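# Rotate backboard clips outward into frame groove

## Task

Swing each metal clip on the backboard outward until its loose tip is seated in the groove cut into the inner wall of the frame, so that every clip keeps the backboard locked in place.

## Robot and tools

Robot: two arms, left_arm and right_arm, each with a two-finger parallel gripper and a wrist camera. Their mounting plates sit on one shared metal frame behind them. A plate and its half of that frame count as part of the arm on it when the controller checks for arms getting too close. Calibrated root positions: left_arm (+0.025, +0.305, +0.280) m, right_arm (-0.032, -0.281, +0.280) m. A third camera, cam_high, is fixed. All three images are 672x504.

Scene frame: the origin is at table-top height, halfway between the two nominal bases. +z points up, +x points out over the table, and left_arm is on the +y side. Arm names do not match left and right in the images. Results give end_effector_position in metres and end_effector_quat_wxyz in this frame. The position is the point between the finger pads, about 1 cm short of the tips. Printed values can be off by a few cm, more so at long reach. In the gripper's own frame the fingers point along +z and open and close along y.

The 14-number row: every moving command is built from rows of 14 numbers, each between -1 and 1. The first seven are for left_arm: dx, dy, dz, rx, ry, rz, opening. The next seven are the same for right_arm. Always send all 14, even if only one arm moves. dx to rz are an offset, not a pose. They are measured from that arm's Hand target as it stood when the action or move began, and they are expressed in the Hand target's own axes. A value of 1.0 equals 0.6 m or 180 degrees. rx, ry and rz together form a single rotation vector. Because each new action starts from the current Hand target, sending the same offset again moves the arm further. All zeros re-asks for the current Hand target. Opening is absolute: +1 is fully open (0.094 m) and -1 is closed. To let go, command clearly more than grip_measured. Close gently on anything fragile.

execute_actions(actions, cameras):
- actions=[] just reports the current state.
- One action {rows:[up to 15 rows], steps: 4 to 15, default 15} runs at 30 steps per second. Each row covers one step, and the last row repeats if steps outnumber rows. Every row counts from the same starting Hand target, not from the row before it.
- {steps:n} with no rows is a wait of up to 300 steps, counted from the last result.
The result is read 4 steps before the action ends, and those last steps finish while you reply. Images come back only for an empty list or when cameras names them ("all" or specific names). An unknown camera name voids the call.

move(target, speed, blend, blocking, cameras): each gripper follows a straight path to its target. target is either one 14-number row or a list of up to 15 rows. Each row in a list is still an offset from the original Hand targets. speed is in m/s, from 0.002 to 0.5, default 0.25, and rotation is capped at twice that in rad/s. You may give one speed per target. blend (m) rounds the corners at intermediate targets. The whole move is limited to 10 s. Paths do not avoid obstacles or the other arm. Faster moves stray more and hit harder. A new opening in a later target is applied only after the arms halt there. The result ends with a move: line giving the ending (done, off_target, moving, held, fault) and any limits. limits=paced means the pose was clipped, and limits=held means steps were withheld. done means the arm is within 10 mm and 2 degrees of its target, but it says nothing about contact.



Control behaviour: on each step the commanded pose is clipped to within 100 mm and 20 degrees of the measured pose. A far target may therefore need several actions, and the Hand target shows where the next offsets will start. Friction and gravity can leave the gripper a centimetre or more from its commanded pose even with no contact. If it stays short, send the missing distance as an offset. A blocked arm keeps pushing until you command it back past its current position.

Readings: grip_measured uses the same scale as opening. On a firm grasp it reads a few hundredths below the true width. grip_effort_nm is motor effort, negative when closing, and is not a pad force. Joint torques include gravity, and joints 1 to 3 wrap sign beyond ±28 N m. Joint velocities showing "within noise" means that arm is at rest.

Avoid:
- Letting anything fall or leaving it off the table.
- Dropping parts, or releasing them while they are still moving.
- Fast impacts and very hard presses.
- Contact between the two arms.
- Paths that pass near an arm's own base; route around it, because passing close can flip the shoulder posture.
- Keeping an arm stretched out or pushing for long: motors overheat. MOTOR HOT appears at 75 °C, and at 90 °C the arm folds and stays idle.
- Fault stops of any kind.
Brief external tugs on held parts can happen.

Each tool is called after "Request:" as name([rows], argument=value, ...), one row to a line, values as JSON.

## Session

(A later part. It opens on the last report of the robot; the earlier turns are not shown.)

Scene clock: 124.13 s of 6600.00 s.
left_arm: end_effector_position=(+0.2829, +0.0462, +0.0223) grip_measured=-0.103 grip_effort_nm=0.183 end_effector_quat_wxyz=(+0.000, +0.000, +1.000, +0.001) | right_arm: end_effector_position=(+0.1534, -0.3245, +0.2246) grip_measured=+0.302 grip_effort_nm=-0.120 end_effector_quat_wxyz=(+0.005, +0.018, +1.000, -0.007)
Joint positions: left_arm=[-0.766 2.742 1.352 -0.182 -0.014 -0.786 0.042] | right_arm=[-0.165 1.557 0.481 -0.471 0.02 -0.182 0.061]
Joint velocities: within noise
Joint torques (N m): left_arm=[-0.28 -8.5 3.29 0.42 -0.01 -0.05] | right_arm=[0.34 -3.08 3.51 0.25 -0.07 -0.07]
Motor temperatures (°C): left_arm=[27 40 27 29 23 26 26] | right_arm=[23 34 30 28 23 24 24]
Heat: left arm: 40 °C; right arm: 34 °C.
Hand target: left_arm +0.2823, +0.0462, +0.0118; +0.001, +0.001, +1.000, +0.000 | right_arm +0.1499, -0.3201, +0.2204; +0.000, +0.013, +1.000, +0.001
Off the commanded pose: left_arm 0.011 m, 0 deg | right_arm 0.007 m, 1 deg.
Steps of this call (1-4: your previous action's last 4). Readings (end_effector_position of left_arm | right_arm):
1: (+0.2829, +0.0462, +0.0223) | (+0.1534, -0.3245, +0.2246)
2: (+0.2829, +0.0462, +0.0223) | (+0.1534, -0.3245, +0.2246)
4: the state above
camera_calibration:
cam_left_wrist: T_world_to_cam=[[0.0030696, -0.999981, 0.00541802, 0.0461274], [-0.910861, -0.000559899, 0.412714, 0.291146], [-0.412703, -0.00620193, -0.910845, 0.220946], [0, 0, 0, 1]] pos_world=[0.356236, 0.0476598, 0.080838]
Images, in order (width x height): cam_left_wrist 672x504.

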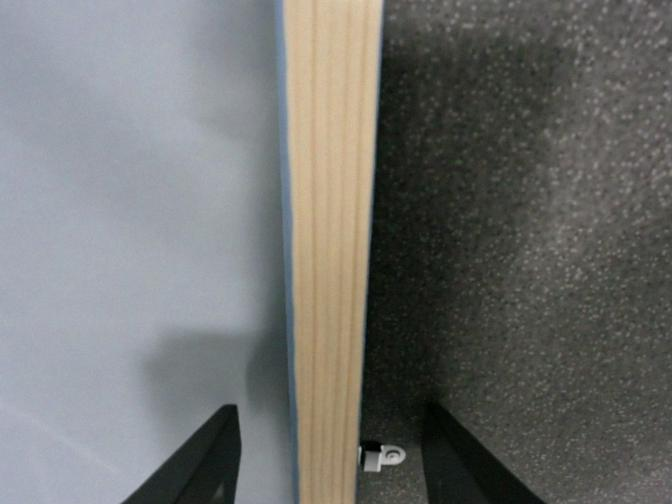

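Request:
move([
  [0,0,-0.1,0,0,0,0.2,0,0,0,0,0,0,0.3],
  [-0.048,-0.143,-0.3,0,0,0,0.6,0,0,0,0,0,0,0.3],
], speed=0.25, blend=0.01, cameras=["cam_left_wrist", "cam_high"])

Scene clock: 127.53 s of 6600.00 s.
left_arm: end_effector_position=(+0.3065, -0.0334, +0.1809) grip_measured=+0.597 grip_effort_nm=0.168 end_effector_quat_wxyz=(-0.007, +0.004, +1.000, +0.008) | right_arm: end_effector_position=(+0.1534, -0.3245, +0.2246) grip_measured=+0.302 grip_effort_nm=-0.120 end_effector_quat_wxyz=(+0.005, +0.018, +1.000, -0.007)
Joint positions: left_arm=[-0.86 2.488 1.706 -0.81 -0.013 -0.873 0.075] | right_arm=[-0.165 1.557 0.481 -0.471 0.02 -0.182 0.061]
Joint velocities: within noise
Joint torques (N m): left_arm=[-0.43 -14.12 6.13 0.05 -0.03 -0.12] | right_arm=[0.49 -3.1 3.56 0.26 -0.1 -0.07]
Motor temperatures (°C): left_arm=[27 41 27 29 23 26 26] | right_arm=[23 34 30 28 23 24 24]
Heat: left arm: 41 °C; right arm: 34 °C.
Hand target: left_arm +0.3105, -0.0396, +0.1917; +0.001, +0.001, +1.000, +0.000 | right_arm +0.1499, -0.3201, +0.2204; +0.000, +0.013, +1.000, +0.001
Off the commanded pose: left_arm 0.013 m, 1 deg | right_arm 0.007 m, 1 deg.
Kept back: nothing.
move: off_target (left_arm); target 2's new opening was sent with left_arm's hand 0.013 m and 1 deg from that target
camera_calibration:
cam_left_wrist: T_world_to_cam=[[-0.00444033, -0.999959, -0.00791542, -0.0297274], [-0.905731, 0.000666796, 0.423853, 0.243556], [-0.42383, 0.00905129, -0.905696, 0.377675], [0, 0, 0, 1]] pos_world=[0.380534, -0.033307, 0.238591]
Images, in order (width x height): cam_high 672x504, cam_left_wrist 672x504.

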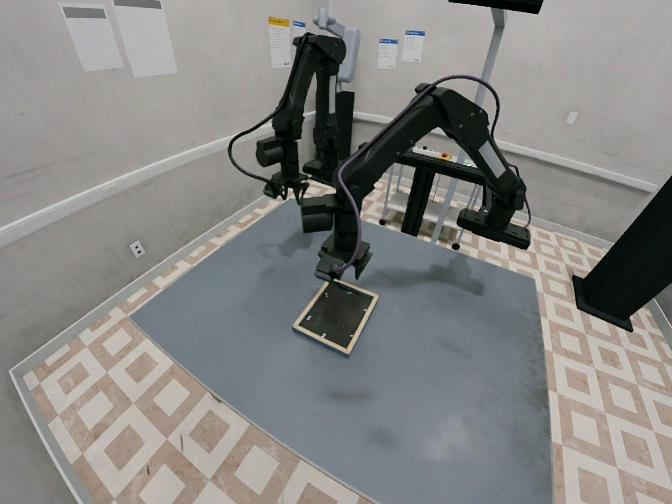

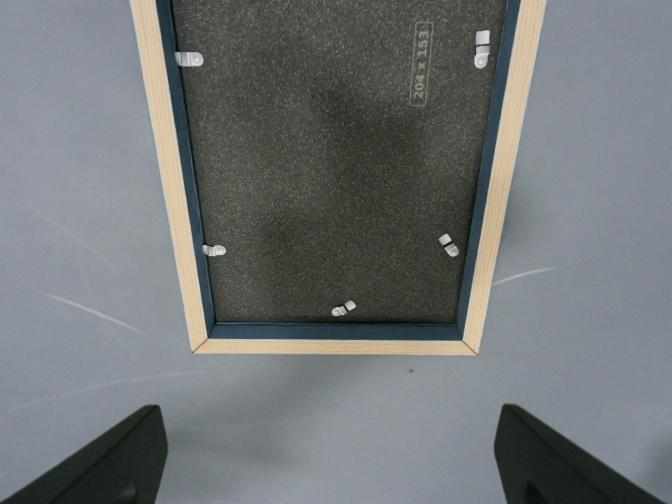

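Request:
move(target=[-0.171,-0.063,0.153,0,0,0,1,0,0,0,0,0,0,0.3], cameras=["cam_left_wrist"])

Request:
zoom_image(camera="cam_left_wrist", region=[84, 200, 588, 504])

Scene clock: 130.13 s of 6600.00 s.
left_arm: end_effector_position=(+0.4138, -0.0753, +0.1003) grip_measured=+0.997 grip_effort_nm=0.164 end_effector_quat_wxyz=(+0.020, -0.006, +1.000, -0.021) | right_arm: end_effector_position=(+0.1534, -0.3245, +0.2246) grip_measured=+0.302 grip_effort_nm=-0.120 end_effector_quat_wxyz=(+0.005, +0.018, +1.000, -0.007)
Joint positions: left_arm=[-0.755 3.119 2.655 -1.05 -0.013 -0.786 0.094] | right_arm=[-0.165 1.557 0.481 -0.471 0.02 -0.182 0.061]
Joint velocities: within noise
Joint torques (N m): left_arm=[-0.58 -14.27 7.42 0.15 -0.03 0.03] | right_arm=[0.54 -3.12 3.62 0.26 -0.09 -0.06]
Motor temperatures (°C): left_arm=[27 42 27 29 23 26 26] | right_arm=[23 34 30 28 23 24 24]
Heat: left arm: 42 °C; right arm: 34 °C.
Hand target: left_arm +0.4132, -0.0776, +0.1001; +0.001, +0.001, +1.000, +0.000 | right_arm +0.1499, -0.3201, +0.2204; +0.000, +0.013, +1.000, +0.001
Off the commanded pose: left_arm 0.002 m, 3 deg | right_arm 0.007 m, 1 deg.
joint sent to its limit (left arm) — joint 2 (shoulder), upper limit.
Kept back: nothing.
move: off_target (left_arm)
camera_calibration:
cam_left_wrist: T_world_to_cam=[[0.0137893, -0.998723, 0.0486045, -0.0849058], [-0.927079, 0.00544147, 0.374827, 0.388984], [-0.374613, -0.0502288, -0.92582, 0.327688], [0, 0, 0, 1]] pos_world=[0.484546, -0.0704546, 0.161705]
Images, in order (width x height): cam_left_wrist 672x504.

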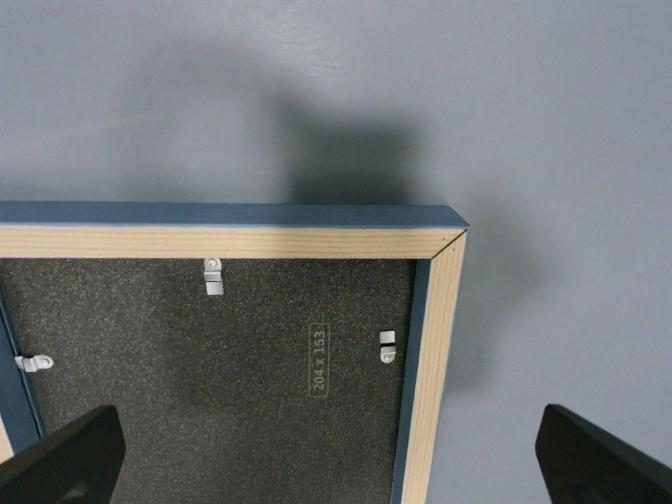

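Scaled by 1.000.

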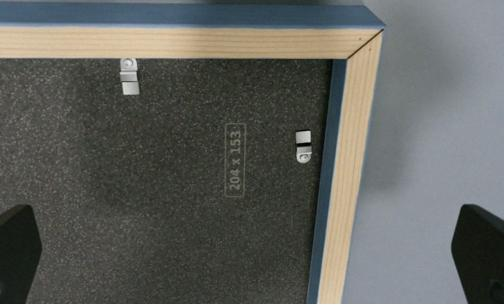

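Request:
move([
  [0.277,0.211,0,0,0,0,0,0,0,0,0,0,0,-0.9],
  [0.277,0.211,0.12,0,0,0,0,0,0,0,0,0,0,-0.9],
], speed=[0.25,0.1], cameras=["cam_left_wrist"])

Scene clock: 134.33 s of 6600.00 s.
left_arm: end_effector_position=(+0.2444, +0.0524, +0.0314) grip_measured=+0.003 grip_effort_nm=-0.120 end_effector_quat_wxyz=(-0.004, +0.003, +1.000, +0.004) | right_arm: end_effector_position=(+0.1534, -0.3245, +0.2246) grip_measured=-0.898 grip_effort_nm=-0.120 end_effector_quat_wxyz=(+0.005, +0.018, +1.000, -0.007)
Joint positions: left_arm=[-0.833 2.671 1.192 -0.103 -0.013 -0.847 0.047] | right_arm=[-0.165 1.557 0.481 -0.471 0.02 -0.183 0.005]
Joint velocities: within noise
Joint torques (N m): left_arm=[-0.2 -9.39 2.89 0.3 -0.04 -0.1] | right_arm=[0.49 -3.08 3.62 0.28 -0.09 -0.05]
Motor temperatures (°C): left_arm=[27 42 28 29 23 26 26] | right_arm=[23 34 30 28 23 24 24]
Heat: left arm: 42 °C; right arm: 34 °C.
Hand target: left_arm +0.2474, +0.0493, +0.0279; +0.001, +0.001, +1.000, +0.000 | right_arm +0.1499, -0.3201, +0.2204; +0.000, +0.013, +1.000, +0.001
Off the commanded pose: left_arm 0.006 m, 1 deg | right_arm 0.007 m, 1 deg.
Kept back: nothing.
move: done
camera_calibration:
cam_left_wrist: T_world_to_cam=[[-0.00389094, -0.999992, 0.000135826, 0.0542654], [-0.907956, 0.00358974, 0.41905, 0.251132], [-0.419047, 0.00150717, -0.907963, 0.214381], [0, 0, 0, 1]] pos_world=[0.318064, 0.0530403, 0.0894061]
Images, in order (width x height): cam_left_wrist 672x504.

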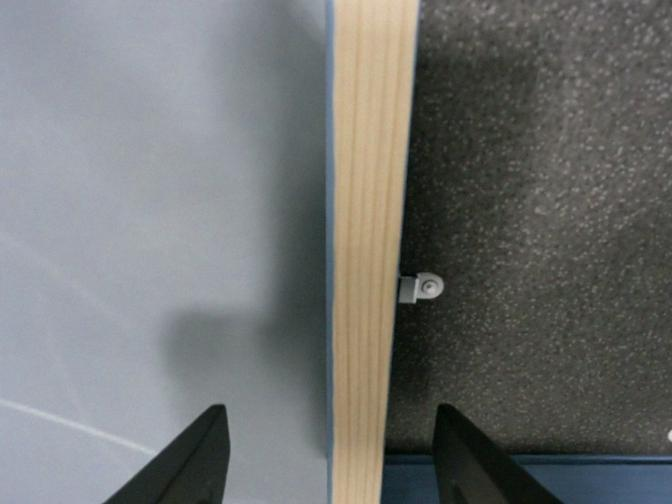

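Request:
move(target=[-0.0083,-0.0117,0,0,0,0,0,0,0,0,0,0,0,-0.9], speed=0.1, cameras=["cam_left_wrist"])

Scene clock: 135.33 s of 6600.00 s.
left_arm: end_effector_position=(+0.2555, +0.0397, +0.0327) grip_measured=+0.003 grip_effort_nm=-0.125 end_effector_quat_wxyz=(+0.007, +0.003, +1.000, -0.008) | right_arm: end_effector_position=(+0.1534, -0.3245, +0.2246) grip_measured=-0.898 grip_effort_nm=-0.115 end_effector_quat_wxyz=(+0.005, +0.018, +1.000, -0.007)
Joint positions: left_arm=[-0.833 2.678 1.233 -0.106 -0.013 -0.847 0.047] | right_arm=[-0.165 1.557 0.481 -0.471 0.02 -0.183 0.005]
Joint velocities: within noise
Joint torques (N m): left_arm=[-0.42 -9.46 3.11 0.11 -0.04 -0.11] | right_arm=[0.35 -3.12 3.52 0.26 -0.05 -0.06]
Motor temperatures (°C): left_arm=[27 42 28 29 23 26 26] | right_arm=[23 34 30 28 23 24 24]
Heat: left arm: 42 °C; right arm: 34 °C.
Hand target: left_arm +0.2525, +0.0422, +0.0279; +0.001, +0.001, +1.000, +0.000 | right_arm +0.1499, -0.3201, +0.2204; +0.000, +0.013, +1.000, +0.001
Off the commanded pose: left_arm 0.006 m, 1 deg | right_arm 0.007 m, 1 deg.
Kept back: nothing.
move: done
camera_calibration:
cam_left_wrist: T_world_to_cam=[[-0.00370767, -0.999707, 0.0239156, 0.0407718], [-0.916481, 0.0129649, 0.399869, 0.263144], [-0.400061, -0.0204356, -0.91626, 0.216523], [0, 0, 0, 1]] pos_world=[0.327941, 0.041773, 0.0921934]
Images, in order (width x height): cam_left_wrist 672x504.

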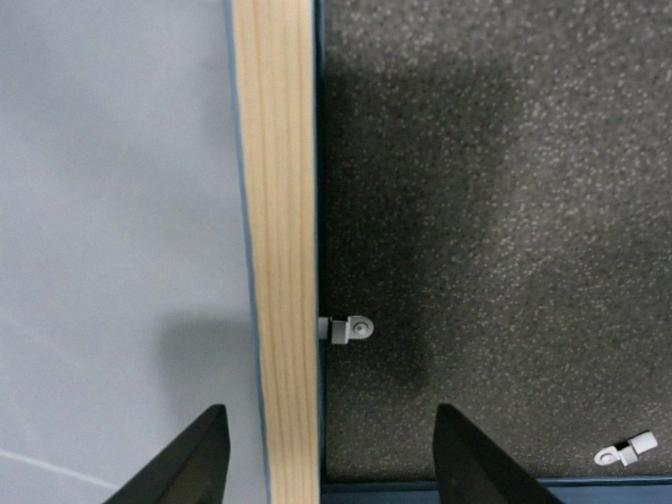

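Request:
move(target=[0,0.014,0,0,0,0,0,0,0,0,0,0,0,-0.9], speed=0.1, cameras=["cam_left_wrist"])

Scene clock: 136.30 s of 6600.00 s.
left_arm: end_effector_position=(+0.2546, +0.0451, +0.0317) grip_measured=+0.003 grip_effort_nm=-0.120 end_effector_quat_wxyz=(+0.003, -0.001, +1.000, -0.005) | right_arm: end_effector_position=(+0.1534, -0.3245, +0.2246) grip_measured=-0.898 grip_effort_nm=-0.125 end_effector_quat_wxyz=(+0.005, +0.018, +1.000, -0.007)
Joint positions: left_arm=[-0.825 2.679 1.225 -0.106 -0.013 -0.847 0.047] | right_arm=[-0.165 1.557 0.481 -0.471 0.02 -0.183 0.005]
Joint velocities: within noise
Joint torques (N m): left_arm=[0.17 -10.02 1.4 0.29 -0.03 0.03] | right_arm=[0.62 -3.02 3.47 0.23 -0.09 -0.04]
Motor temperatures (°C): left_arm=[27 42 27 29 23 26 26] | right_arm=[23 34 30 28 23 24 24]
Heat: left arm: 42 °C; right arm: 34 °C.
Hand target: left_arm +0.2524, +0.0506, +0.0279; +0.001, +0.001, +1.000, +0.000 | right_arm +0.1499, -0.3201, +0.2204; +0.000, +0.013, +1.000, +0.001
Off the commanded pose: left_arm 0.007 m, 1 deg | right_arm 0.007 m, 1 deg.
Kept back: nothing.
move: done
camera_calibration:
cam_left_wrist: T_world_to_cam=[[0.00468005, -0.999855, 0.0163874, 0.0442845], [-0.913871, 0.00237663, 0.405997, 0.262306], [-0.405977, -0.0168761, -0.913727, 0.216653], [0, 0, 0, 1]] pos_world=[0.327463, 0.0473109, 0.0907401]
Images, in order (width x height): cam_left_wrist 672x504.

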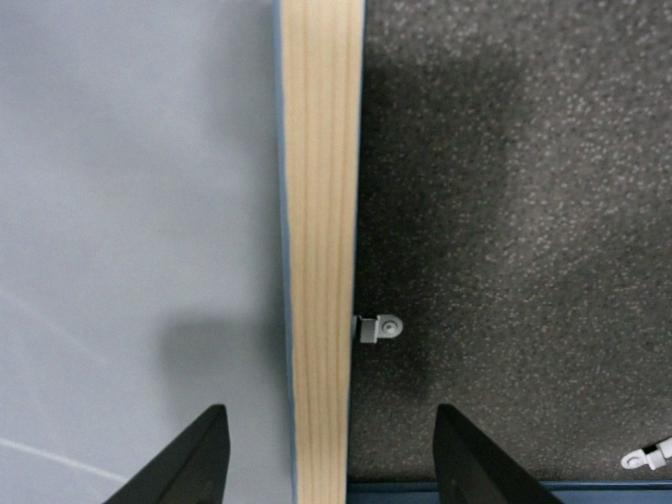

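Request:
move([
  [0,0,0,0,0,0,-0.65,0,0,0,0,0,0,-1],
  [0,0,0,0,0,0,-0.9,-0.4114,0.5275,0.217,0,0,-0.0083,-1],
], speed=0.25, cameras=["cam_left_wrist","cam_right_wrist"])

Scene clock: 138.93 s of 6600.00 s.
left_arm: end_effector_position=(+0.2546, +0.0454, +0.0317) grip_measured=-0.647 grip_effort_nm=-0.129 end_effector_quat_wxyz=(+0.003, -0.001, +1.000, -0.004) | right_arm: end_effector_position=(+0.3287, -0.1135, +0.1447) grip_measured=-0.987 grip_effort_nm=-0.725 end_effector_quat_wxyz=(+0.037, -0.011, +0.999, +0.018)
Joint positions: left_arm=[-0.825 2.679 1.225 -0.107 -0.013 -0.847 0.017] | right_arm=[0.486 2.372 1.289 -0.403 0.01 0.41 0.001]
Joint velocities: within noise
Joint torques (N m): left_arm=[0.13 -10.04 1.46 0.29 -0.04 0.02] | right_arm=[-0.31 -12.04 3.41 0.14 0.01 -0.05]
Motor temperatures (°C): left_arm=[27 42 27 29 23 26 26] | right_arm=[23 34 30 28 23 24 24]
Heat: left arm: 42 °C; right arm: 34 °C.
Hand target: left_arm +0.2524, +0.0506, +0.0279; +0.001, +0.001, +1.000, +0.000 | right_arm +0.3230, -0.1186, +0.1451; +0.028, -0.009, +0.999, +0.014 (not the last commanded pose)
Off the commanded pose: left_arm 0.007 m, 1 deg | right_arm 0.139 m, 5 deg.
Kept back: nothing.
move: held (right_arm; a check stopped the path); path passed 1 of 2 targets; target 2's new opening was not sent; limits=held
pose unreachable (right arm): on one or more control steps of this call this arm could not follow its commanded pose, so it was not sent that pose on those steps. It may still have moved: this result reports where it is.
cause: moving toward the commanded pose would bring a part of the arm too close to another arm (this arm's gripper housing and the left arm's wrist (the part past joint 4)).
camera_calibration:
cam_left_wrist: T_world_to_cam=[[0.00505919, -0.999862, 0.0158108, 0.0444372], [-0.913665, 0.00180436, 0.406464, 0.26224], [-0.406437, -0.0165021, -0.91353, 0.216736], [0, 0, 0, 1]] pos_world=[0.327464, 0.0475345, 0.0907005]
cam_right_wrist: T_world_to_cam=[[0.0277756, -0.998852, -0.0390271, -0.115778], [-0.927586, -0.0403063, 0.371429, 0.283545], [-0.372576, 0.0258843, -0.927641, 0.345168], [0, 0, 0, 1]] pos_world=[0.394829, -0.113151, 0.210356]
Images, in order (width x height): cam_left_wrist 672x504, cam_right_wrist 672x504.

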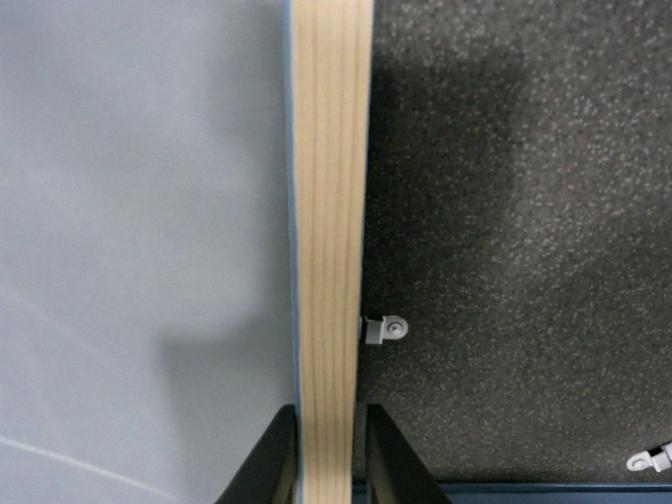

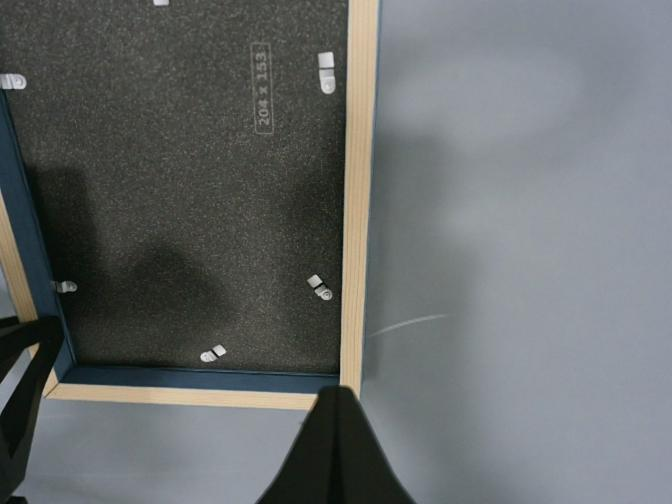

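Request:
move([
  [0,0,0,0,0,0,-0.9,-0.128,0,0,0.0089,0.0178,0.0057,-1],
  [0,0,0,0,0,0,-0.9,-0.133,0.155,0.07,0.0089,0.0178,0.0057,-1],
], speed=0.2, blend=0.01, cameras=["cam_left_wrist","cam_right_wrist"])

Scene clock: 141.67 s of 6600.00 s.
left_arm: end_effector_position=(+0.2545, +0.0460, +0.0316) grip_measured=-0.805 grip_effort_nm=-1.004 end_effector_quat_wxyz=(+0.003, -0.001, +1.000, -0.003) | right_arm: end_effector_position=(+0.4073, -0.0173, +0.1235) grip_measured=-0.987 grip_effort_nm=-0.730 end_effector_quat_wxyz=(+0.013, -0.005, +1.000, +0.010)
Joint positions: left_arm=[-0.824 2.679 1.224 -0.108 -0.014 -0.847 0.009] | right_arm=[0.592 2.853 2.203 -0.886 0.01 0.527 0.001]
Joint velocities: within noise
Joint torques (N m): left_arm=[0.1 -10.02 1.5 0.3 -0.02 0.03] | right_arm=[-0.16 -12.03 7.83 0.02 0.07 0.04]
Motor temperatures (°C): left_arm=[27 42 27 29 23 26 26] | right_arm=[23 35 30 28 23 24 25]
Heat: left arm: 42 °C; right arm: 35 °C.
Hand target: left_arm +0.2524, +0.0507, +0.0279; +0.001, +0.001, +1.000, +0.000 | right_arm +0.4032, -0.0232, +0.1102; +0.000, +0.000, +1.000, -0.001
Off the commanded pose: left_arm 0.006 m, 1 deg | right_arm 0.015 m, 2 deg.
Kept back: nothing.
move: off_target (right_arm); blend cut to 0 m at target 1
camera_calibration:
cam_left_wrist: T_world_to_cam=[[0.00543317, -0.999889, 0.0139057, 0.045047], [-0.9136, 0.000690596, 0.406614, 0.262187], [-0.406578, -0.0149135, -0.913494, 0.216592], [0, 0, 0, 1]] pos_world=[0.327351, 0.0480911, 0.0906202]
cam_right_wrist: T_world_to_cam=[[0.0153163, -0.999619, -0.0229464, -0.0196778], [-0.909602, -0.0234593, 0.414818, 0.355884], [-0.415198, 0.0145187, -0.909615, 0.367187], [0, 0, 0, 1]] pos_world=[0.47647, -0.0166526, 0.18592]
Images, in order (width x height): cam_left_wrist 672x504, cam_right_wrist 672x504.

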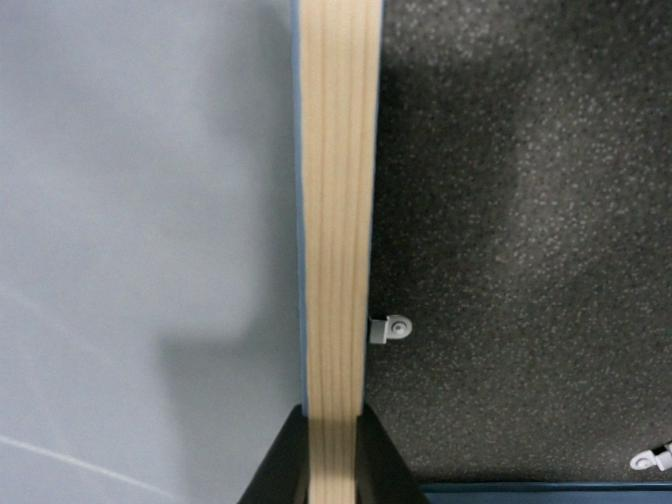

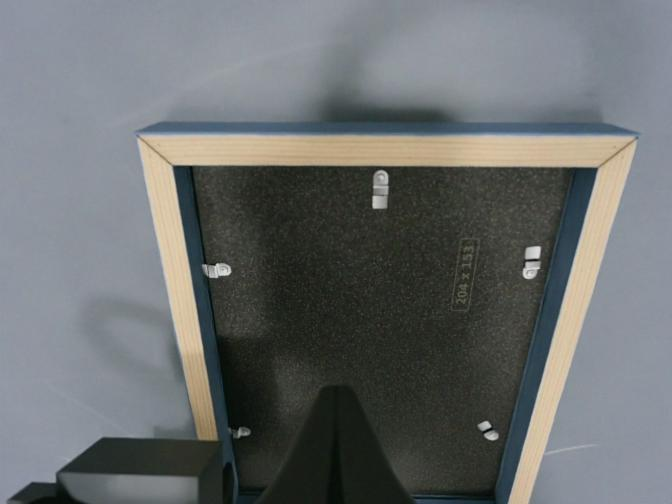

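Request:
move(target=[0,0,0,0,0,0,-0.9,-0.0205,0.003,0.14,0,0,0,-1], speed=0.12, cameras=["cam_right_wrist"])

Scene clock: 143.57 s of 6600.00 s.
left_arm: end_effector_position=(+0.2545, +0.0460, +0.0316) grip_measured=-0.805 grip_effort_nm=-1.009 end_effector_quat_wxyz=(+0.003, -0.001, +1.000, -0.003) | right_arm: end_effector_position=(+0.4239, -0.0121, +0.0458) grip_measured=-0.987 grip_effort_nm=-0.730 end_effector_quat_wxyz=(+0.032, -0.001, +0.999, +0.021)
Joint positions: left_arm=[-0.824 2.679 1.224 -0.108 -0.014 -0.847 0.009] | right_arm=[0.582 3.115 2.421 -0.797 0.01 0.526 0.001]
Joint velocities: within noise
Joint torques (N m): left_arm=[0.13 -10.03 1.48 0.3 -0.02 0.03] | right_arm=[-0.34 -12.9 4.49 0.32 0.04 -0.06]
Motor temperatures (°C): left_arm=[27 42 27 29 23 26 26] | right_arm=[23 36 30 28 23 24 25]
Heat: left arm: 42 °C; right arm: 36 °C.
Hand target: left_arm +0.2524, +0.0507, +0.0279; +0.001, +0.001, +1.000, +0.000 | right_arm +0.4156, -0.0214, +0.0262; +0.000, +0.000, +1.000, +0.000
Off the commanded pose: left_arm 0.006 m, 1 deg | right_arm 0.023 m, 4 deg.
joint sent to its limit (right arm) — joint 2 (shoulder), upper limit.
Kept back: nothing.
move: off_target (right_arm)
camera_calibration:
cam_right_wrist: T_world_to_cam=[[0.00761776, -0.998964, -0.0448638, -0.0121961], [-0.924921, -0.0240918, 0.379394, 0.411413], [-0.380082, 0.0386053, -0.924147, 0.289434], [0, 0, 0, 1]] pos_world=[0.490626, -0.0134455, 0.110845]
Images, in order (width x height): cam_right_wrist 672x504.

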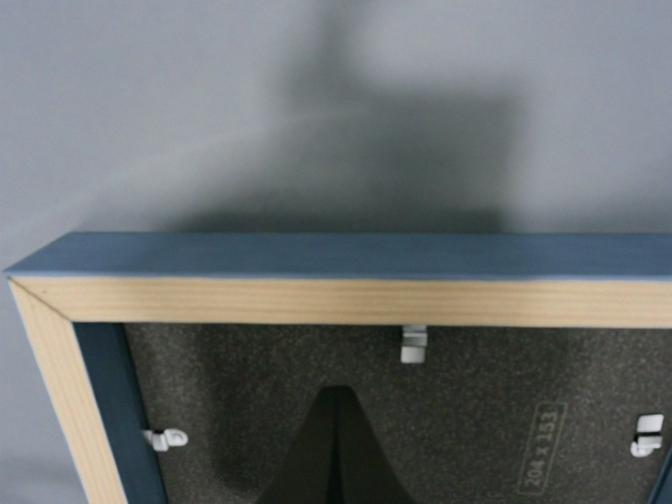

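Request:
move([
  [0,0,0,0,0,0,-0.9,0.06,0,-0.16,0,0,0,-1],
  [0.1,0,0,0,0,0,-0.9,0.14,0,-0.16,0,0,0,-1],
], speed=[0.15,0.05], cameras=["cam_left_wrist","cam_right_wrist"])

Scene clock: 144.67 s of 6600.00 s.
left_arm: end_effector_position=(+0.2545, +0.0460, +0.0316) grip_measured=-0.805 grip_effort_nm=-1.004 end_effector_quat_wxyz=(+0.003, -0.001, +1.000, -0.003) | right_arm: end_effector_position=(+0.3914, -0.0261, +0.0776) grip_measured=-0.987 grip_effort_nm=-0.725 end_effector_quat_wxyz=(+0.000, +0.000, +1.000, +0.002)
Joint positions: left_arm=[-0.824 2.679 1.224 -0.108 -0.014 -0.847 0.009] | right_arm=[0.592 2.918 2.139 -0.786 0.01 0.538 0.001]
Joint velocities: within noise
Joint torques (N m): left_arm=[0.1 -10.04 1.47 0.3 -0.02 0.03] | right_arm=[0.09 -13.26 5.07 0.1 0 0.02]
Motor temperatures (°C): left_arm=[27 42 27 29 23 26 26] | right_arm=[23 36 30 28 23 24 25]
Heat: left arm: 42 °C; right arm: 36 °C.
Hand target: left_arm +0.2524, +0.0507, +0.0279; +0.001, +0.001, +1.000, +0.000 (not the last commanded pose) | right_arm +0.3846, -0.0305, +0.0684; -0.010, +0.000, +1.000, -0.004 (not the last commanded pose)
Off the commanded pose: left_arm 0.062 m, 1 deg | right_arm 0.075 m, 0 deg.
Kept back: nothing.
move: held (right_arm; a check stopped the path), off_target (left_arm; braked when a check withheld steps of right_arm); path passed 0 of 2 targets; limits=held
pose unreachable (right arm): on one or more control steps of this call this arm could not follow its commanded pose, so it was not sent that pose on those steps. It may still have moved: this result reports where it is.
cause: moving toward the commanded pose would bring a part of the arm too close to another arm (this arm's gripper housing and the left arm's wrist (the part past joint 4), where that arm would come to rest).
camera_calibration:
cam_left_wrist: T_world_to_cam=[[0.00543317, -0.999889, 0.0139057, 0.045047], [-0.9136, 0.000690596, 0.406614, 0.262187], [-0.406578, -0.0149135, -0.913494, 0.216592], [0, 0, 0, 1]] pos_world=[0.327351, 0.0480911, 0.0906202]
cam_right_wrist: T_world_to_cam=[[0.00464641, -0.999958, -0.00790617, -0.0262618], [-0.898667, -0.00764327, 0.438565, 0.3545], [-0.438607, 0.00506727, -0.898665, 0.327075], [0, 0, 0, 1]] pos_world=[0.462157, -0.0252086, 0.138252]
Images, in order (width x height): cam_left_wrist 672x504, cam_right_wrist 672x504.

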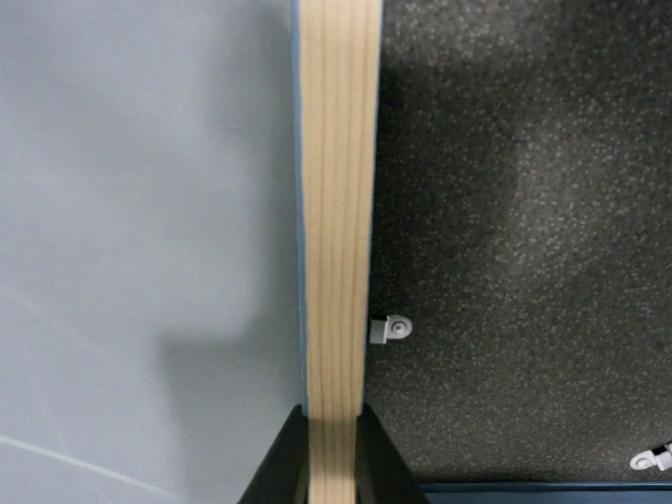

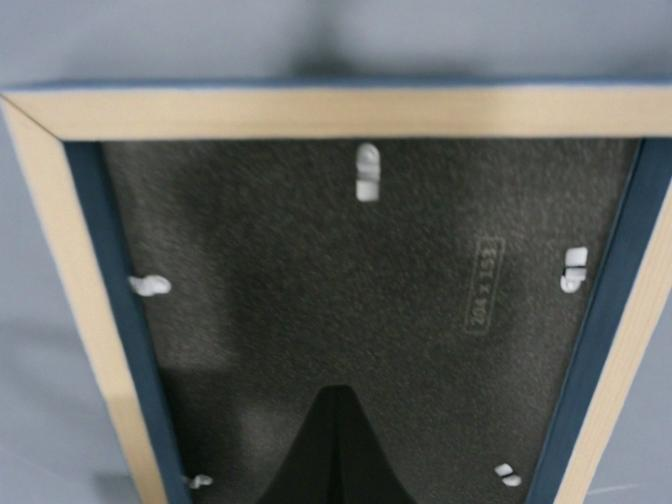

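Request:
move(target=[0.1,0,0,0,0,0,-0.9,0,0,0,0,0,0,-1], speed=0.06, cameras=["cam_left_wrist","cam_right_wrist"])

Scene clock: 146.20 s of 6600.00 s.
left_arm: end_effector_position=(+0.2083, +0.0441, +0.0304) grip_measured=-0.803 grip_effort_nm=-1.009 end_effector_quat_wxyz=(+0.022, -0.006, +1.000, -0.008) | right_arm: end_effector_position=(+0.3915, -0.0264, +0.0776) grip_measured=-0.987 grip_effort_nm=-0.730 end_effector_quat_wxyz=(+0.000, +0.000, +1.000, +0.002)
Joint positions: left_arm=[-0.952 2.648 1.065 0.046 -0.04 -0.983 0.009] | right_arm=[0.591 2.918 2.139 -0.787 0.01 0.538 0.001]
Joint velocities: within noise
Joint torques (N m): left_arm=[-1.35 -9.65 0.13 0.14 0.25 -0.06] | right_arm=[0.2 -13.27 5.07 0.1 0.04 -0.03]
Motor temperatures (°C): left_arm=[27 42 27 29 23 26 26] | right_arm=[23 38 30 28 23 24 25]
Heat: left arm: 42 °C; right arm: 38 °C.
Hand target: left_arm +0.1924, +0.0507, +0.0278; +0.001, +0.001, +1.000, +0.000 | right_arm +0.3846, -0.0305, +0.0684; -0.011, +0.000, +1.000, -0.004
Off the commanded pose: left_arm 0.017 m, 3 deg | right_arm 0.012 m, 1 deg.
Kept back: nothing.
move: off_target (left_arm, right_arm)
camera_calibration:
cam_left_wrist: T_world_to_cam=[[0.0140956, -0.999618, 0.0237744, 0.0413365], [-0.92819, -0.00423901, 0.372082, 0.224795], [-0.371839, -0.0273119, -0.927895, 0.190468], [0, 0, 0, 1]] pos_world=[0.278893, 0.0474757, 0.0921097]
cam_right_wrist: T_world_to_cam=[[0.00388548, -0.99996, -0.00803399, -0.0262691], [-0.89844, -0.00701839, 0.439041, 0.354459], [-0.43908, 0.00551217, -0.898431, 0.327284], [0, 0, 0, 1]] pos_world=[0.462266, -0.0255844, 0.138209]
Images, in order (width x height): cam_left_wrist 672x504, cam_right_wrist 672x504.

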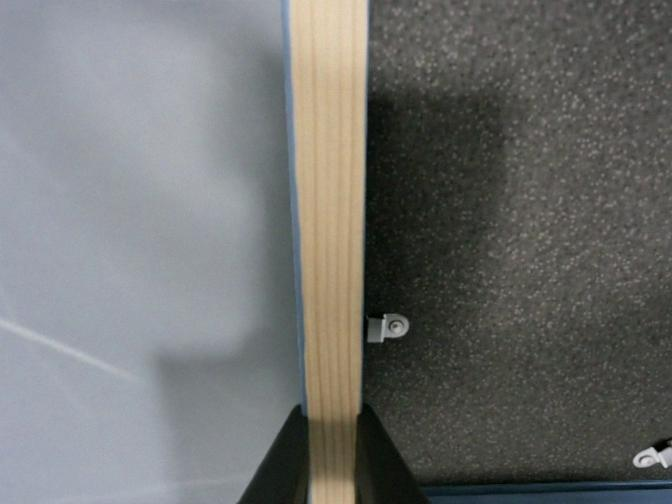

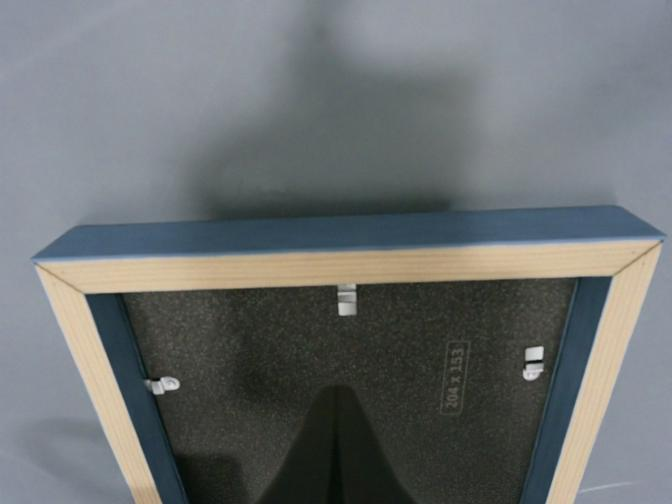

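Request:
move(target=[0,0,0,0,0,0,-0.9,0.0227,0.024,0.047,0,0,0,-1], speed=0.12, cameras=["cam_right_wrist"])

Scene clock: 147.30 s of 6600.00 s.
left_arm: end_effector_position=(+0.2082, +0.0442, +0.0304) grip_measured=-0.803 grip_effort_nm=-1.009 end_effector_quat_wxyz=(+0.022, -0.006, +1.000, -0.008) | right_arm: end_effector_position=(+0.3761, -0.0142, +0.0545) grip_measured=-0.987 grip_effort_nm=-0.730 end_effector_quat_wxyz=(-0.004, -0.002, +1.000, +0.000)
Joint positions: left_arm=[-0.952 2.648 1.065 0.047 -0.04 -0.984 0.009] | right_arm=[0.628 2.968 2.139 -0.747 0.01 0.571 0.001]
Joint velocities: within noise
Joint torques (N m): left_arm=[-1.35 -9.66 0.14 0.15 0.26 -0.06] | right_arm=[0.35 -12.1 5.64 0.17 -0.02 0.03]
Motor temperatures (°C): left_arm=[27 41 27 29 23 26 26] | right_arm=[23 38 30 28 23 24 25]
Heat: left arm: 41 °C; right arm: 38 °C.
Hand target: left_arm +0.1923, +0.0508, +0.0278; +0.001, +0.001, +1.000, +0.000 | right_arm +0.3704, -0.0164, +0.0403; -0.011, +0.000, +1.000, -0.004
Off the commanded pose: left_arm 0.017 m, 3 deg | right_arm 0.015 m, 1 deg.
Kept back: nothing.
move: off_target (left_arm, right_arm)
camera_calibration:
cam_right_wrist: T_world_to_cam=[[0.00816841, -0.999962, -0.00304309, -0.0160406], [-0.894825, -0.00866786, 0.446332, 0.349123], [-0.446342, -0.00092279, -0.894862, 0.302131], [0, 0, 0, 1]] pos_world=[0.447389, -0.012735, 0.114492]
Images, in order (width x height): cam_right_wrist 672x504.

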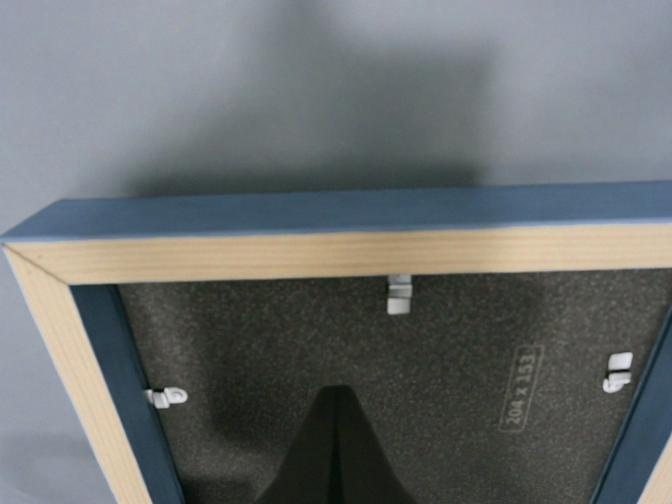

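Request:
move(target=[0,0,0,0,0,0,-0.9,0,0,0.045,0,0,0,-1], speed=0.1, cameras=["cam_right_wrist"])

Scene clock: 148.43 s of 6600.00 s.
left_arm: end_effector_position=(+0.2082, +0.0442, +0.0304) grip_measured=-0.803 grip_effort_nm=-1.004 end_effector_quat_wxyz=(+0.022, -0.006, +1.000, -0.008) | right_arm: end_effector_position=(+0.3733, -0.0157, +0.0260) grip_measured=-0.987 grip_effort_nm=-0.720 end_effector_quat_wxyz=(-0.007, -0.001, +1.000, -0.002)
Joint positions: left_arm=[-0.952 2.648 1.065 0.047 -0.04 -0.984 0.009] | right_arm=[0.627 3.053 2.193 -0.723 0.01 0.572 0.001]
Joint velocities: within noise
Joint torques (N m): left_arm=[-1.36 -9.63 0.13 0.15 0.26 -0.06] | right_arm=[0.23 -11.88 6.83 0.12 -0.02 0.04]
Motor temperatures (°C): left_arm=[27 41 27 29 23 26 26] | right_arm=[23 38 30 28 23 24 25]
Heat: left arm: 41 °C; right arm: 38 °C.
Hand target: left_arm +0.1923, +0.0508, +0.0278; +0.001, +0.001, +1.000, +0.000 | right_arm +0.3699, -0.0166, +0.0134; -0.010, +0.000, +1.000, -0.004
Off the commanded pose: left_arm 0.017 m, 3 deg | right_arm 0.013 m, 1 deg.
Kept back: nothing.
move: off_target (left_arm, right_arm)
camera_calibration:
cam_right_wrist: T_world_to_cam=[[0.00672962, -0.999977, 0.000659446, -0.0172319], [-0.892247, -0.00570687, 0.451511, 0.358262], [-0.451497, -0.00362688, -0.892265, 0.277218], [0, 0, 0, 1]] pos_world=[0.444937, -0.0141815, 0.0856038]
Images, in order (width x height): cam_right_wrist 672x504.

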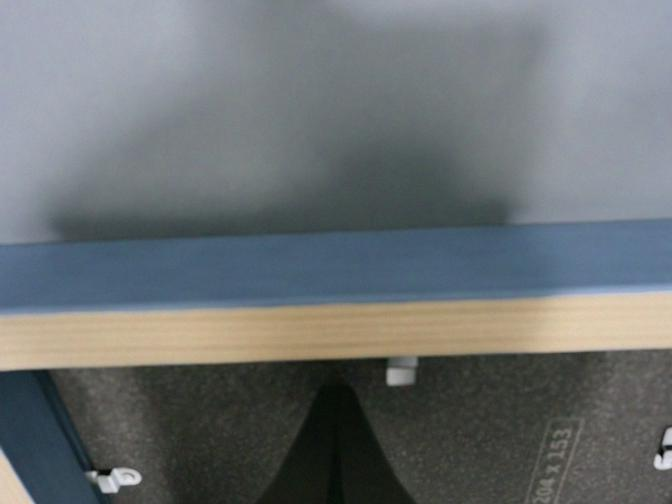

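Request:
move(target=[0,0,0,0,0,0,-0.9,-0.012,0,0,0,0,0,-1], speed=0.05, cameras=["cam_right_wrist"])

Scene clock: 149.43 s of 6600.00 s.
left_arm: end_effector_position=(+0.2082, +0.0442, +0.0304) grip_measured=-0.803 grip_effort_nm=-1.009 end_effector_quat_wxyz=(+0.022, -0.006, +1.000, -0.008) | right_arm: end_effector_position=(+0.3847, -0.0084, +0.0274) grip_measured=-0.987 grip_effort_nm=-0.725 end_effector_quat_wxyz=(+0.005, -0.001, +1.000, +0.006)
Joint positions: left_arm=[-0.952 2.648 1.065 0.047 -0.04 -0.984 0.009] | right_arm=[0.627 3.079 2.259 -0.734 0.01 0.572 0.001]
Joint velocities: within noise
Joint torques (N m): left_arm=[-1.35 -9.66 0.13 0.15 0.27 -0.06] | right_arm=[-0.39 -11.89 7.09 0.01 0.05 -0.08]
Motor temperatures (°C): left_arm=[27 41 27 29 23 26 26] | right_arm=[23 39 30 28 23 24 25]
Heat: left arm: 41 °C; right arm: 39 °C.
Hand target: left_arm +0.1923, +0.0508, +0.0278; +0.001, +0.001, +1.000, +0.000 | right_arm +0.3772, -0.0166, +0.0133; -0.010, +0.000, +1.000, -0.004
Off the commanded pose: left_arm 0.017 m, 3 deg | right_arm 0.018 m, 2 deg.
Kept back: nothing.
move: off_target (left_arm, right_arm)
camera_calibration:
cam_right_wrist: T_world_to_cam=[[0.00650663, -0.999864, -0.0151281, -0.00948914], [-0.903112, -0.0123713, 0.429226, 0.372499], [-0.429355, 0.0108695, -0.90307, 0.275526], [0, 0, 0, 1]] pos_world=[0.454769, -0.00787441, 0.0887896]
Images, in order (width x height): cam_right_wrist 672x504.

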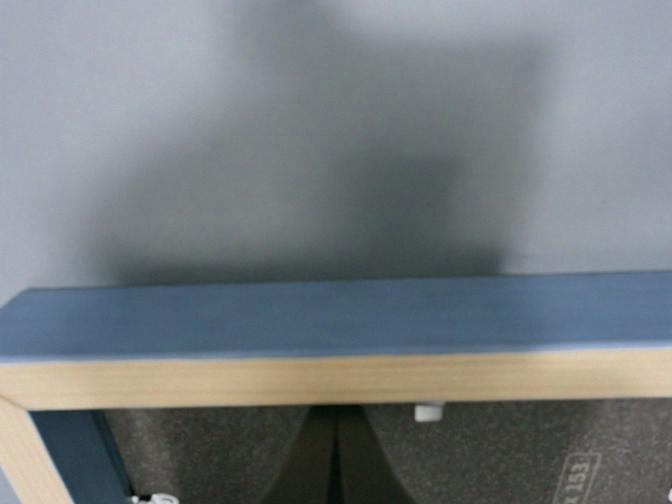

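Request:
move(target=[0,0,0,0,0,0,-0.9,0.010,0,0,0,0,0,-1], speed=0.05, cameras=["cam_right_wrist"])

Scene clock: 150.37 s of 6600.00 s.
left_arm: end_effector_position=(+0.2082, +0.0442, +0.0304) grip_measured=-0.803 grip_effort_nm=-1.009 end_effector_quat_wxyz=(+0.022, -0.007, +1.000, -0.008) | right_arm: end_effector_position=(+0.3797, -0.0116, +0.0236) grip_measured=-0.987 grip_effort_nm=-0.725 end_effector_quat_wxyz=(-0.001, -0.001, +1.000, +0.002)
Joint positions: left_arm=[-0.952 2.648 1.065 0.047 -0.04 -0.984 0.009] | right_arm=[0.627 3.08 2.244 -0.733 0.01 0.572 0.001]
Joint velocities: within noise
Joint torques (N m): left_arm=[-1.35 -9.65 0.14 0.14 0.26 -0.06] | right_arm=[0.21 -13.45 4.11 0.13 0.02 0.03]
Motor temperatures (°C): left_arm=[27 41 27 29 23 26 26] | right_arm=[23 39 30 28 23 24 25]
Heat: left arm: 41 °C; right arm: 39 °C.
Hand target: left_arm +0.1923, +0.0508, +0.0278; +0.001, +0.001, +1.000, +0.000 | right_arm +0.3711, -0.0166, +0.0133; -0.010, +0.000, +1.000, -0.004
Off the commanded pose: left_arm 0.017 m, 3 deg | right_arm 0.014 m, 1 deg.
Kept back: nothing.
move: off_target (left_arm, right_arm)
camera_calibration:
cam_right_wrist: T_world_to_cam=[[0.0065709, -0.999953, -0.00713134, -0.0129001], [-0.897678, -0.00904076, 0.44056, 0.367278], [-0.440604, 0.00350677, -0.897695, 0.274052], [0, 0, 0, 1]] pos_world=[0.45053, -0.0105401, 0.084115]
Images, in order (width x height): cam_right_wrist 672x504.

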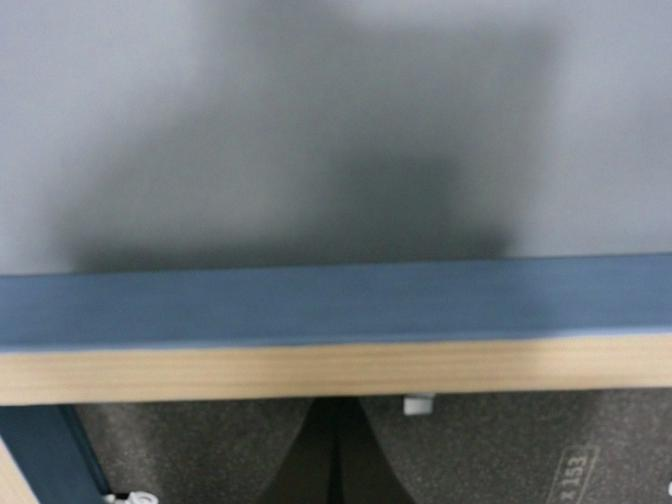

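Request:
move([
  [0,0,0,0,0,0,-0.9,0,0,-0.005,0,0,0,-1],
  [0,0,0,0,0,0,-0.9,0,-0.036,-0.005,0,0,0,-1],
], speed=0.04, blend=0.003, cameras=["cam_right_wrist", "cam_left_wrist"])

Scene clock: 151.47 s of 6600.00 s.
left_arm: end_effector_position=(+0.2082, +0.0442, +0.0304) grip_measured=-0.803 grip_effort_nm=-1.009 end_effector_quat_wxyz=(+0.022, -0.007, +1.000, -0.008) | right_arm: end_effector_position=(+0.3766, -0.0265, +0.0225) grip_measured=-0.987 grip_effort_nm=-0.730 end_effector_quat_wxyz=(-0.003, -0.002, +1.000, +0.007)
Joint positions: left_arm=[-0.952 2.648 1.065 0.047 -0.04 -0.984 0.009] | right_arm=[0.601 3.032 2.129 -0.663 -0.001 0.544 0.001]
Joint velocities: within noise
Joint torques (N m): left_arm=[-1.35 -9.65 0.12 0.15 0.26 -0.06] | right_arm=[-0.65 -14.34 3 0.13 0.11 -0.1]
Motor temperatures (°C): left_arm=[27 41 27 29 23 26 26] | right_arm=[23 40 30 28 23 24 25]
Heat: left arm: 41 °C; right arm: 40 °C.
Hand target: left_arm +0.1923, +0.0508, +0.0278; +0.001, +0.001, +1.000, +0.000 | right_arm +0.3712, -0.0382, +0.0165; -0.010, +0.000, +1.000, -0.004
Off the commanded pose: left_arm 0.017 m, 3 deg | right_arm 0.014 m, 2 deg.
Kept back: nothing.
move: off_target (left_arm, right_arm); blend cut to 0.0014 m at target 1
camera_calibration:
cam_left_wrist: T_world_to_cam=[[0.0156199, -0.999594, 0.0238405, 0.0410945], [-0.928174, -0.00562907, 0.372105, 0.224811], [-0.37182, -0.0279403, -0.927884, 0.190454], [0, 0, 0, 1]] pos_world=[0.278836, 0.0476646, 0.0920857]
cam_right_wrist: T_world_to_cam=[[0.00727134, -0.999819, -0.0176087, -0.0278234], [-0.895902, -0.0143356, 0.44402, 0.364076], [-0.444192, 0.0125471, -0.895844, 0.273265], [0, 0, 0, 1]] pos_world=[0.447761, -0.0260278, 0.0826556]
Images, in order (width x height): cam_left_wrist 672x504, cam_right_wrist 672x504.

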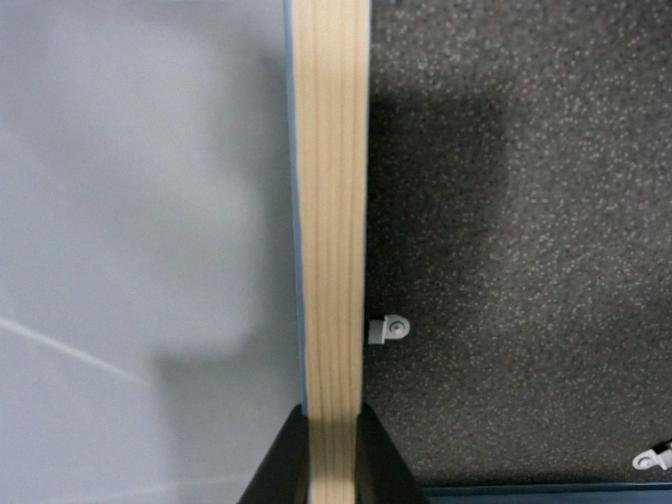

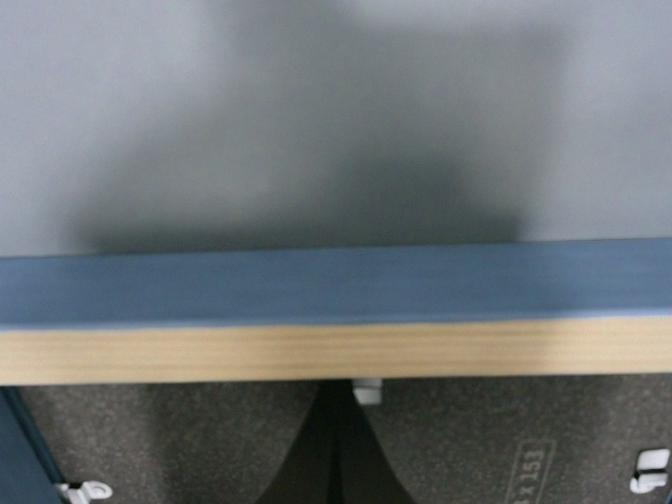

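Request:
move(target=[0,0,0,0,0,0,-0.9,0,-0.02,0,0,0,0,-1], speed=0.03, cameras=["cam_right_wrist"])

Request:
zoom_image(camera="cam_right_wrist", region=[250, 350, 450, 500])

Scene clock: 152.40 s of 6600.00 s.
left_arm: end_effector_position=(+0.2082, +0.0442, +0.0304) grip_measured=-0.803 grip_effort_nm=-1.009 end_effector_quat_wxyz=(+0.022, -0.007, +1.000, -0.008) | right_arm: end_effector_position=(+0.3764, -0.0288, +0.0225) grip_measured=-0.987 grip_effort_nm=-0.725 end_effector_quat_wxyz=(-0.001, -0.007, +1.000, +0.021)
Joint positions: left_arm=[-0.952 2.648 1.065 0.047 -0.04 -0.984 0.009] | right_arm=[0.588 3.009 2.074 -0.615 -0.024 0.521 0.001]
Joint velocities: within noise
Joint torques (N m): left_arm=[-1.33 -9.65 0.14 0.15 0.26 -0.06] | right_arm=[-1.46 -14.3 2.71 0.04 0.31 -0.07]
Motor temperatures (°C): left_arm=[27 40 27 29 23 26 26] | right_arm=[23 40 30 27 23 24 25]
Heat: left arm: 40 °C; right arm: 40 °C.
Hand target: left_arm +0.1923, +0.0508, +0.0278; +0.001, +0.001, +1.000, +0.000 | right_arm +0.3712, -0.0501, +0.0167; -0.010, +0.000, +1.000, -0.004
Off the commanded pose: left_arm 0.017 m, 3 deg | right_arm 0.023 m, 3 deg.
Kept back: nothing.
move: off_target (left_arm, right_arm)
camera_calibration:
cam_right_wrist: T_world_to_cam=[[0.0180672, -0.998794, -0.0456618, -0.0335391], [-0.897233, -0.0363482, 0.440058, 0.363776], [-0.441187, 0.0330187, -0.896807, 0.272704], [0, 0, 0, 1]] pos_world=[0.447312, -0.0292804, 0.0829492]
Images, in order (width x height): cam_right_wrist 672x504.

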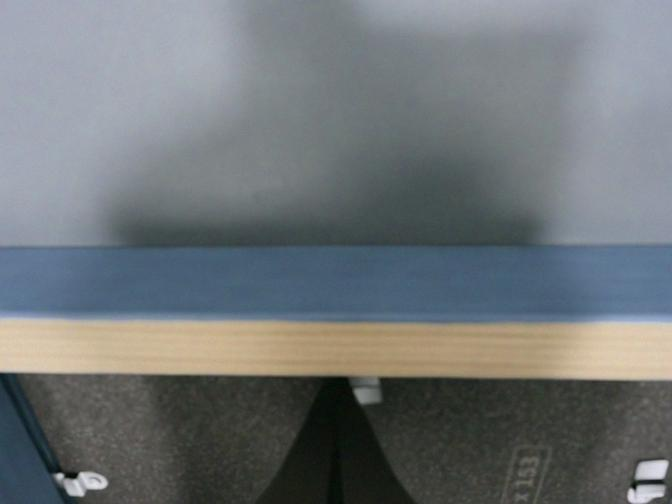

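Scaled by 2.520 from the camera's 672x504 image, which has a finer 960x720 frame.

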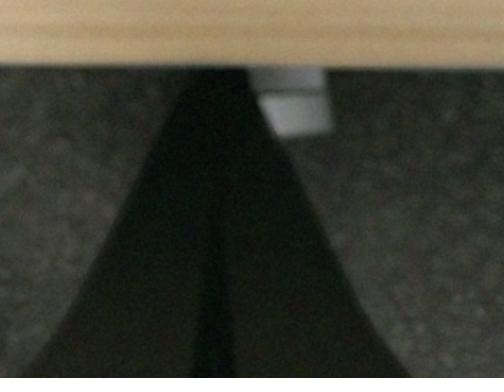

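Request:
move(target=[0,0,0,0,0,0,-0.9,0,-0.035,0,0,0,0,-1], speed=0.03, cameras=["cam_right_wrist"])

Request:
zoom_image(camera="cam_right_wrist", region=[250, 350, 450, 500])

Scene clock: 153.60 s of 6600.00 s.
left_arm: end_effector_position=(+0.2082, +0.0442, +0.0304) grip_measured=-0.803 grip_effort_nm=-1.009 end_effector_quat_wxyz=(+0.022, -0.007, +1.000, -0.008) | right_arm: end_effector_position=(+0.3745, -0.0563, +0.0221) grip_measured=-0.987 grip_effort_nm=-0.730 end_effector_quat_wxyz=(-0.010, -0.002, +1.000, +0.017)
Joint positions: left_arm=[-0.952 2.648 1.065 0.047 -0.04 -0.984 0.009] | right_arm=[0.539 2.971 1.984 -0.583 -0.025 0.482 0.001]
Joint velocities: within noise
Joint torques (N m): left_arm=[-1.37 -9.65 0.12 0.15 0.27 -0.06] | right_arm=[-0.72 -13.91 2.82 0.14 0.33 -0.03]
Motor temperatures (°C): left_arm=[27 40 27 29 23 26 27] | right_arm=[23 40 30 27 23 24 25]
Heat: left arm: 40 °C; right arm: 40 °C.
Hand target: left_arm +0.1923, +0.0508, +0.0278; +0.001, +0.001, +1.000, +0.000 | right_arm +0.3711, -0.0712, +0.0168; -0.010, +0.000, +1.000, -0.004
Off the commanded pose: left_arm 0.017 m, 3 deg | right_arm 0.016 m, 2 deg.
Kept back: nothing.
move: off_target (left_arm, right_arm)
camera_calibration:
cam_right_wrist: T_world_to_cam=[[0.00769139, -0.99928, -0.0371609, -0.0572417], [-0.88956, -0.0238118, 0.456198, 0.358716], [-0.456754, 0.029548, -0.889102, 0.277905], [0, 0, 0, 1]] pos_world=[0.446473, -0.0568704, 0.081313]
Images, in order (width x height): cam_right_wrist 672x504.

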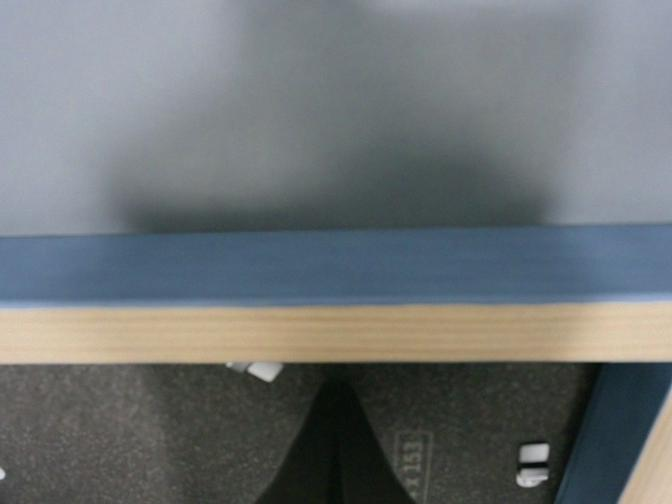

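Scaled by 2.520 from the camera's 672x504 image, which has a finer 960x720 frame.

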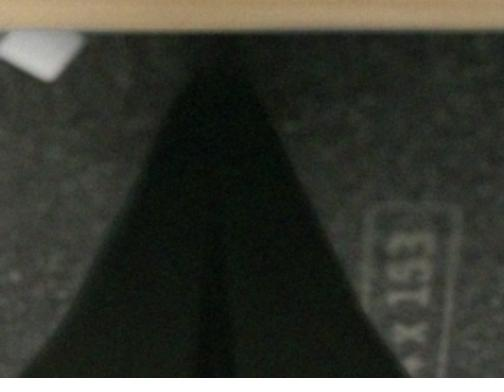

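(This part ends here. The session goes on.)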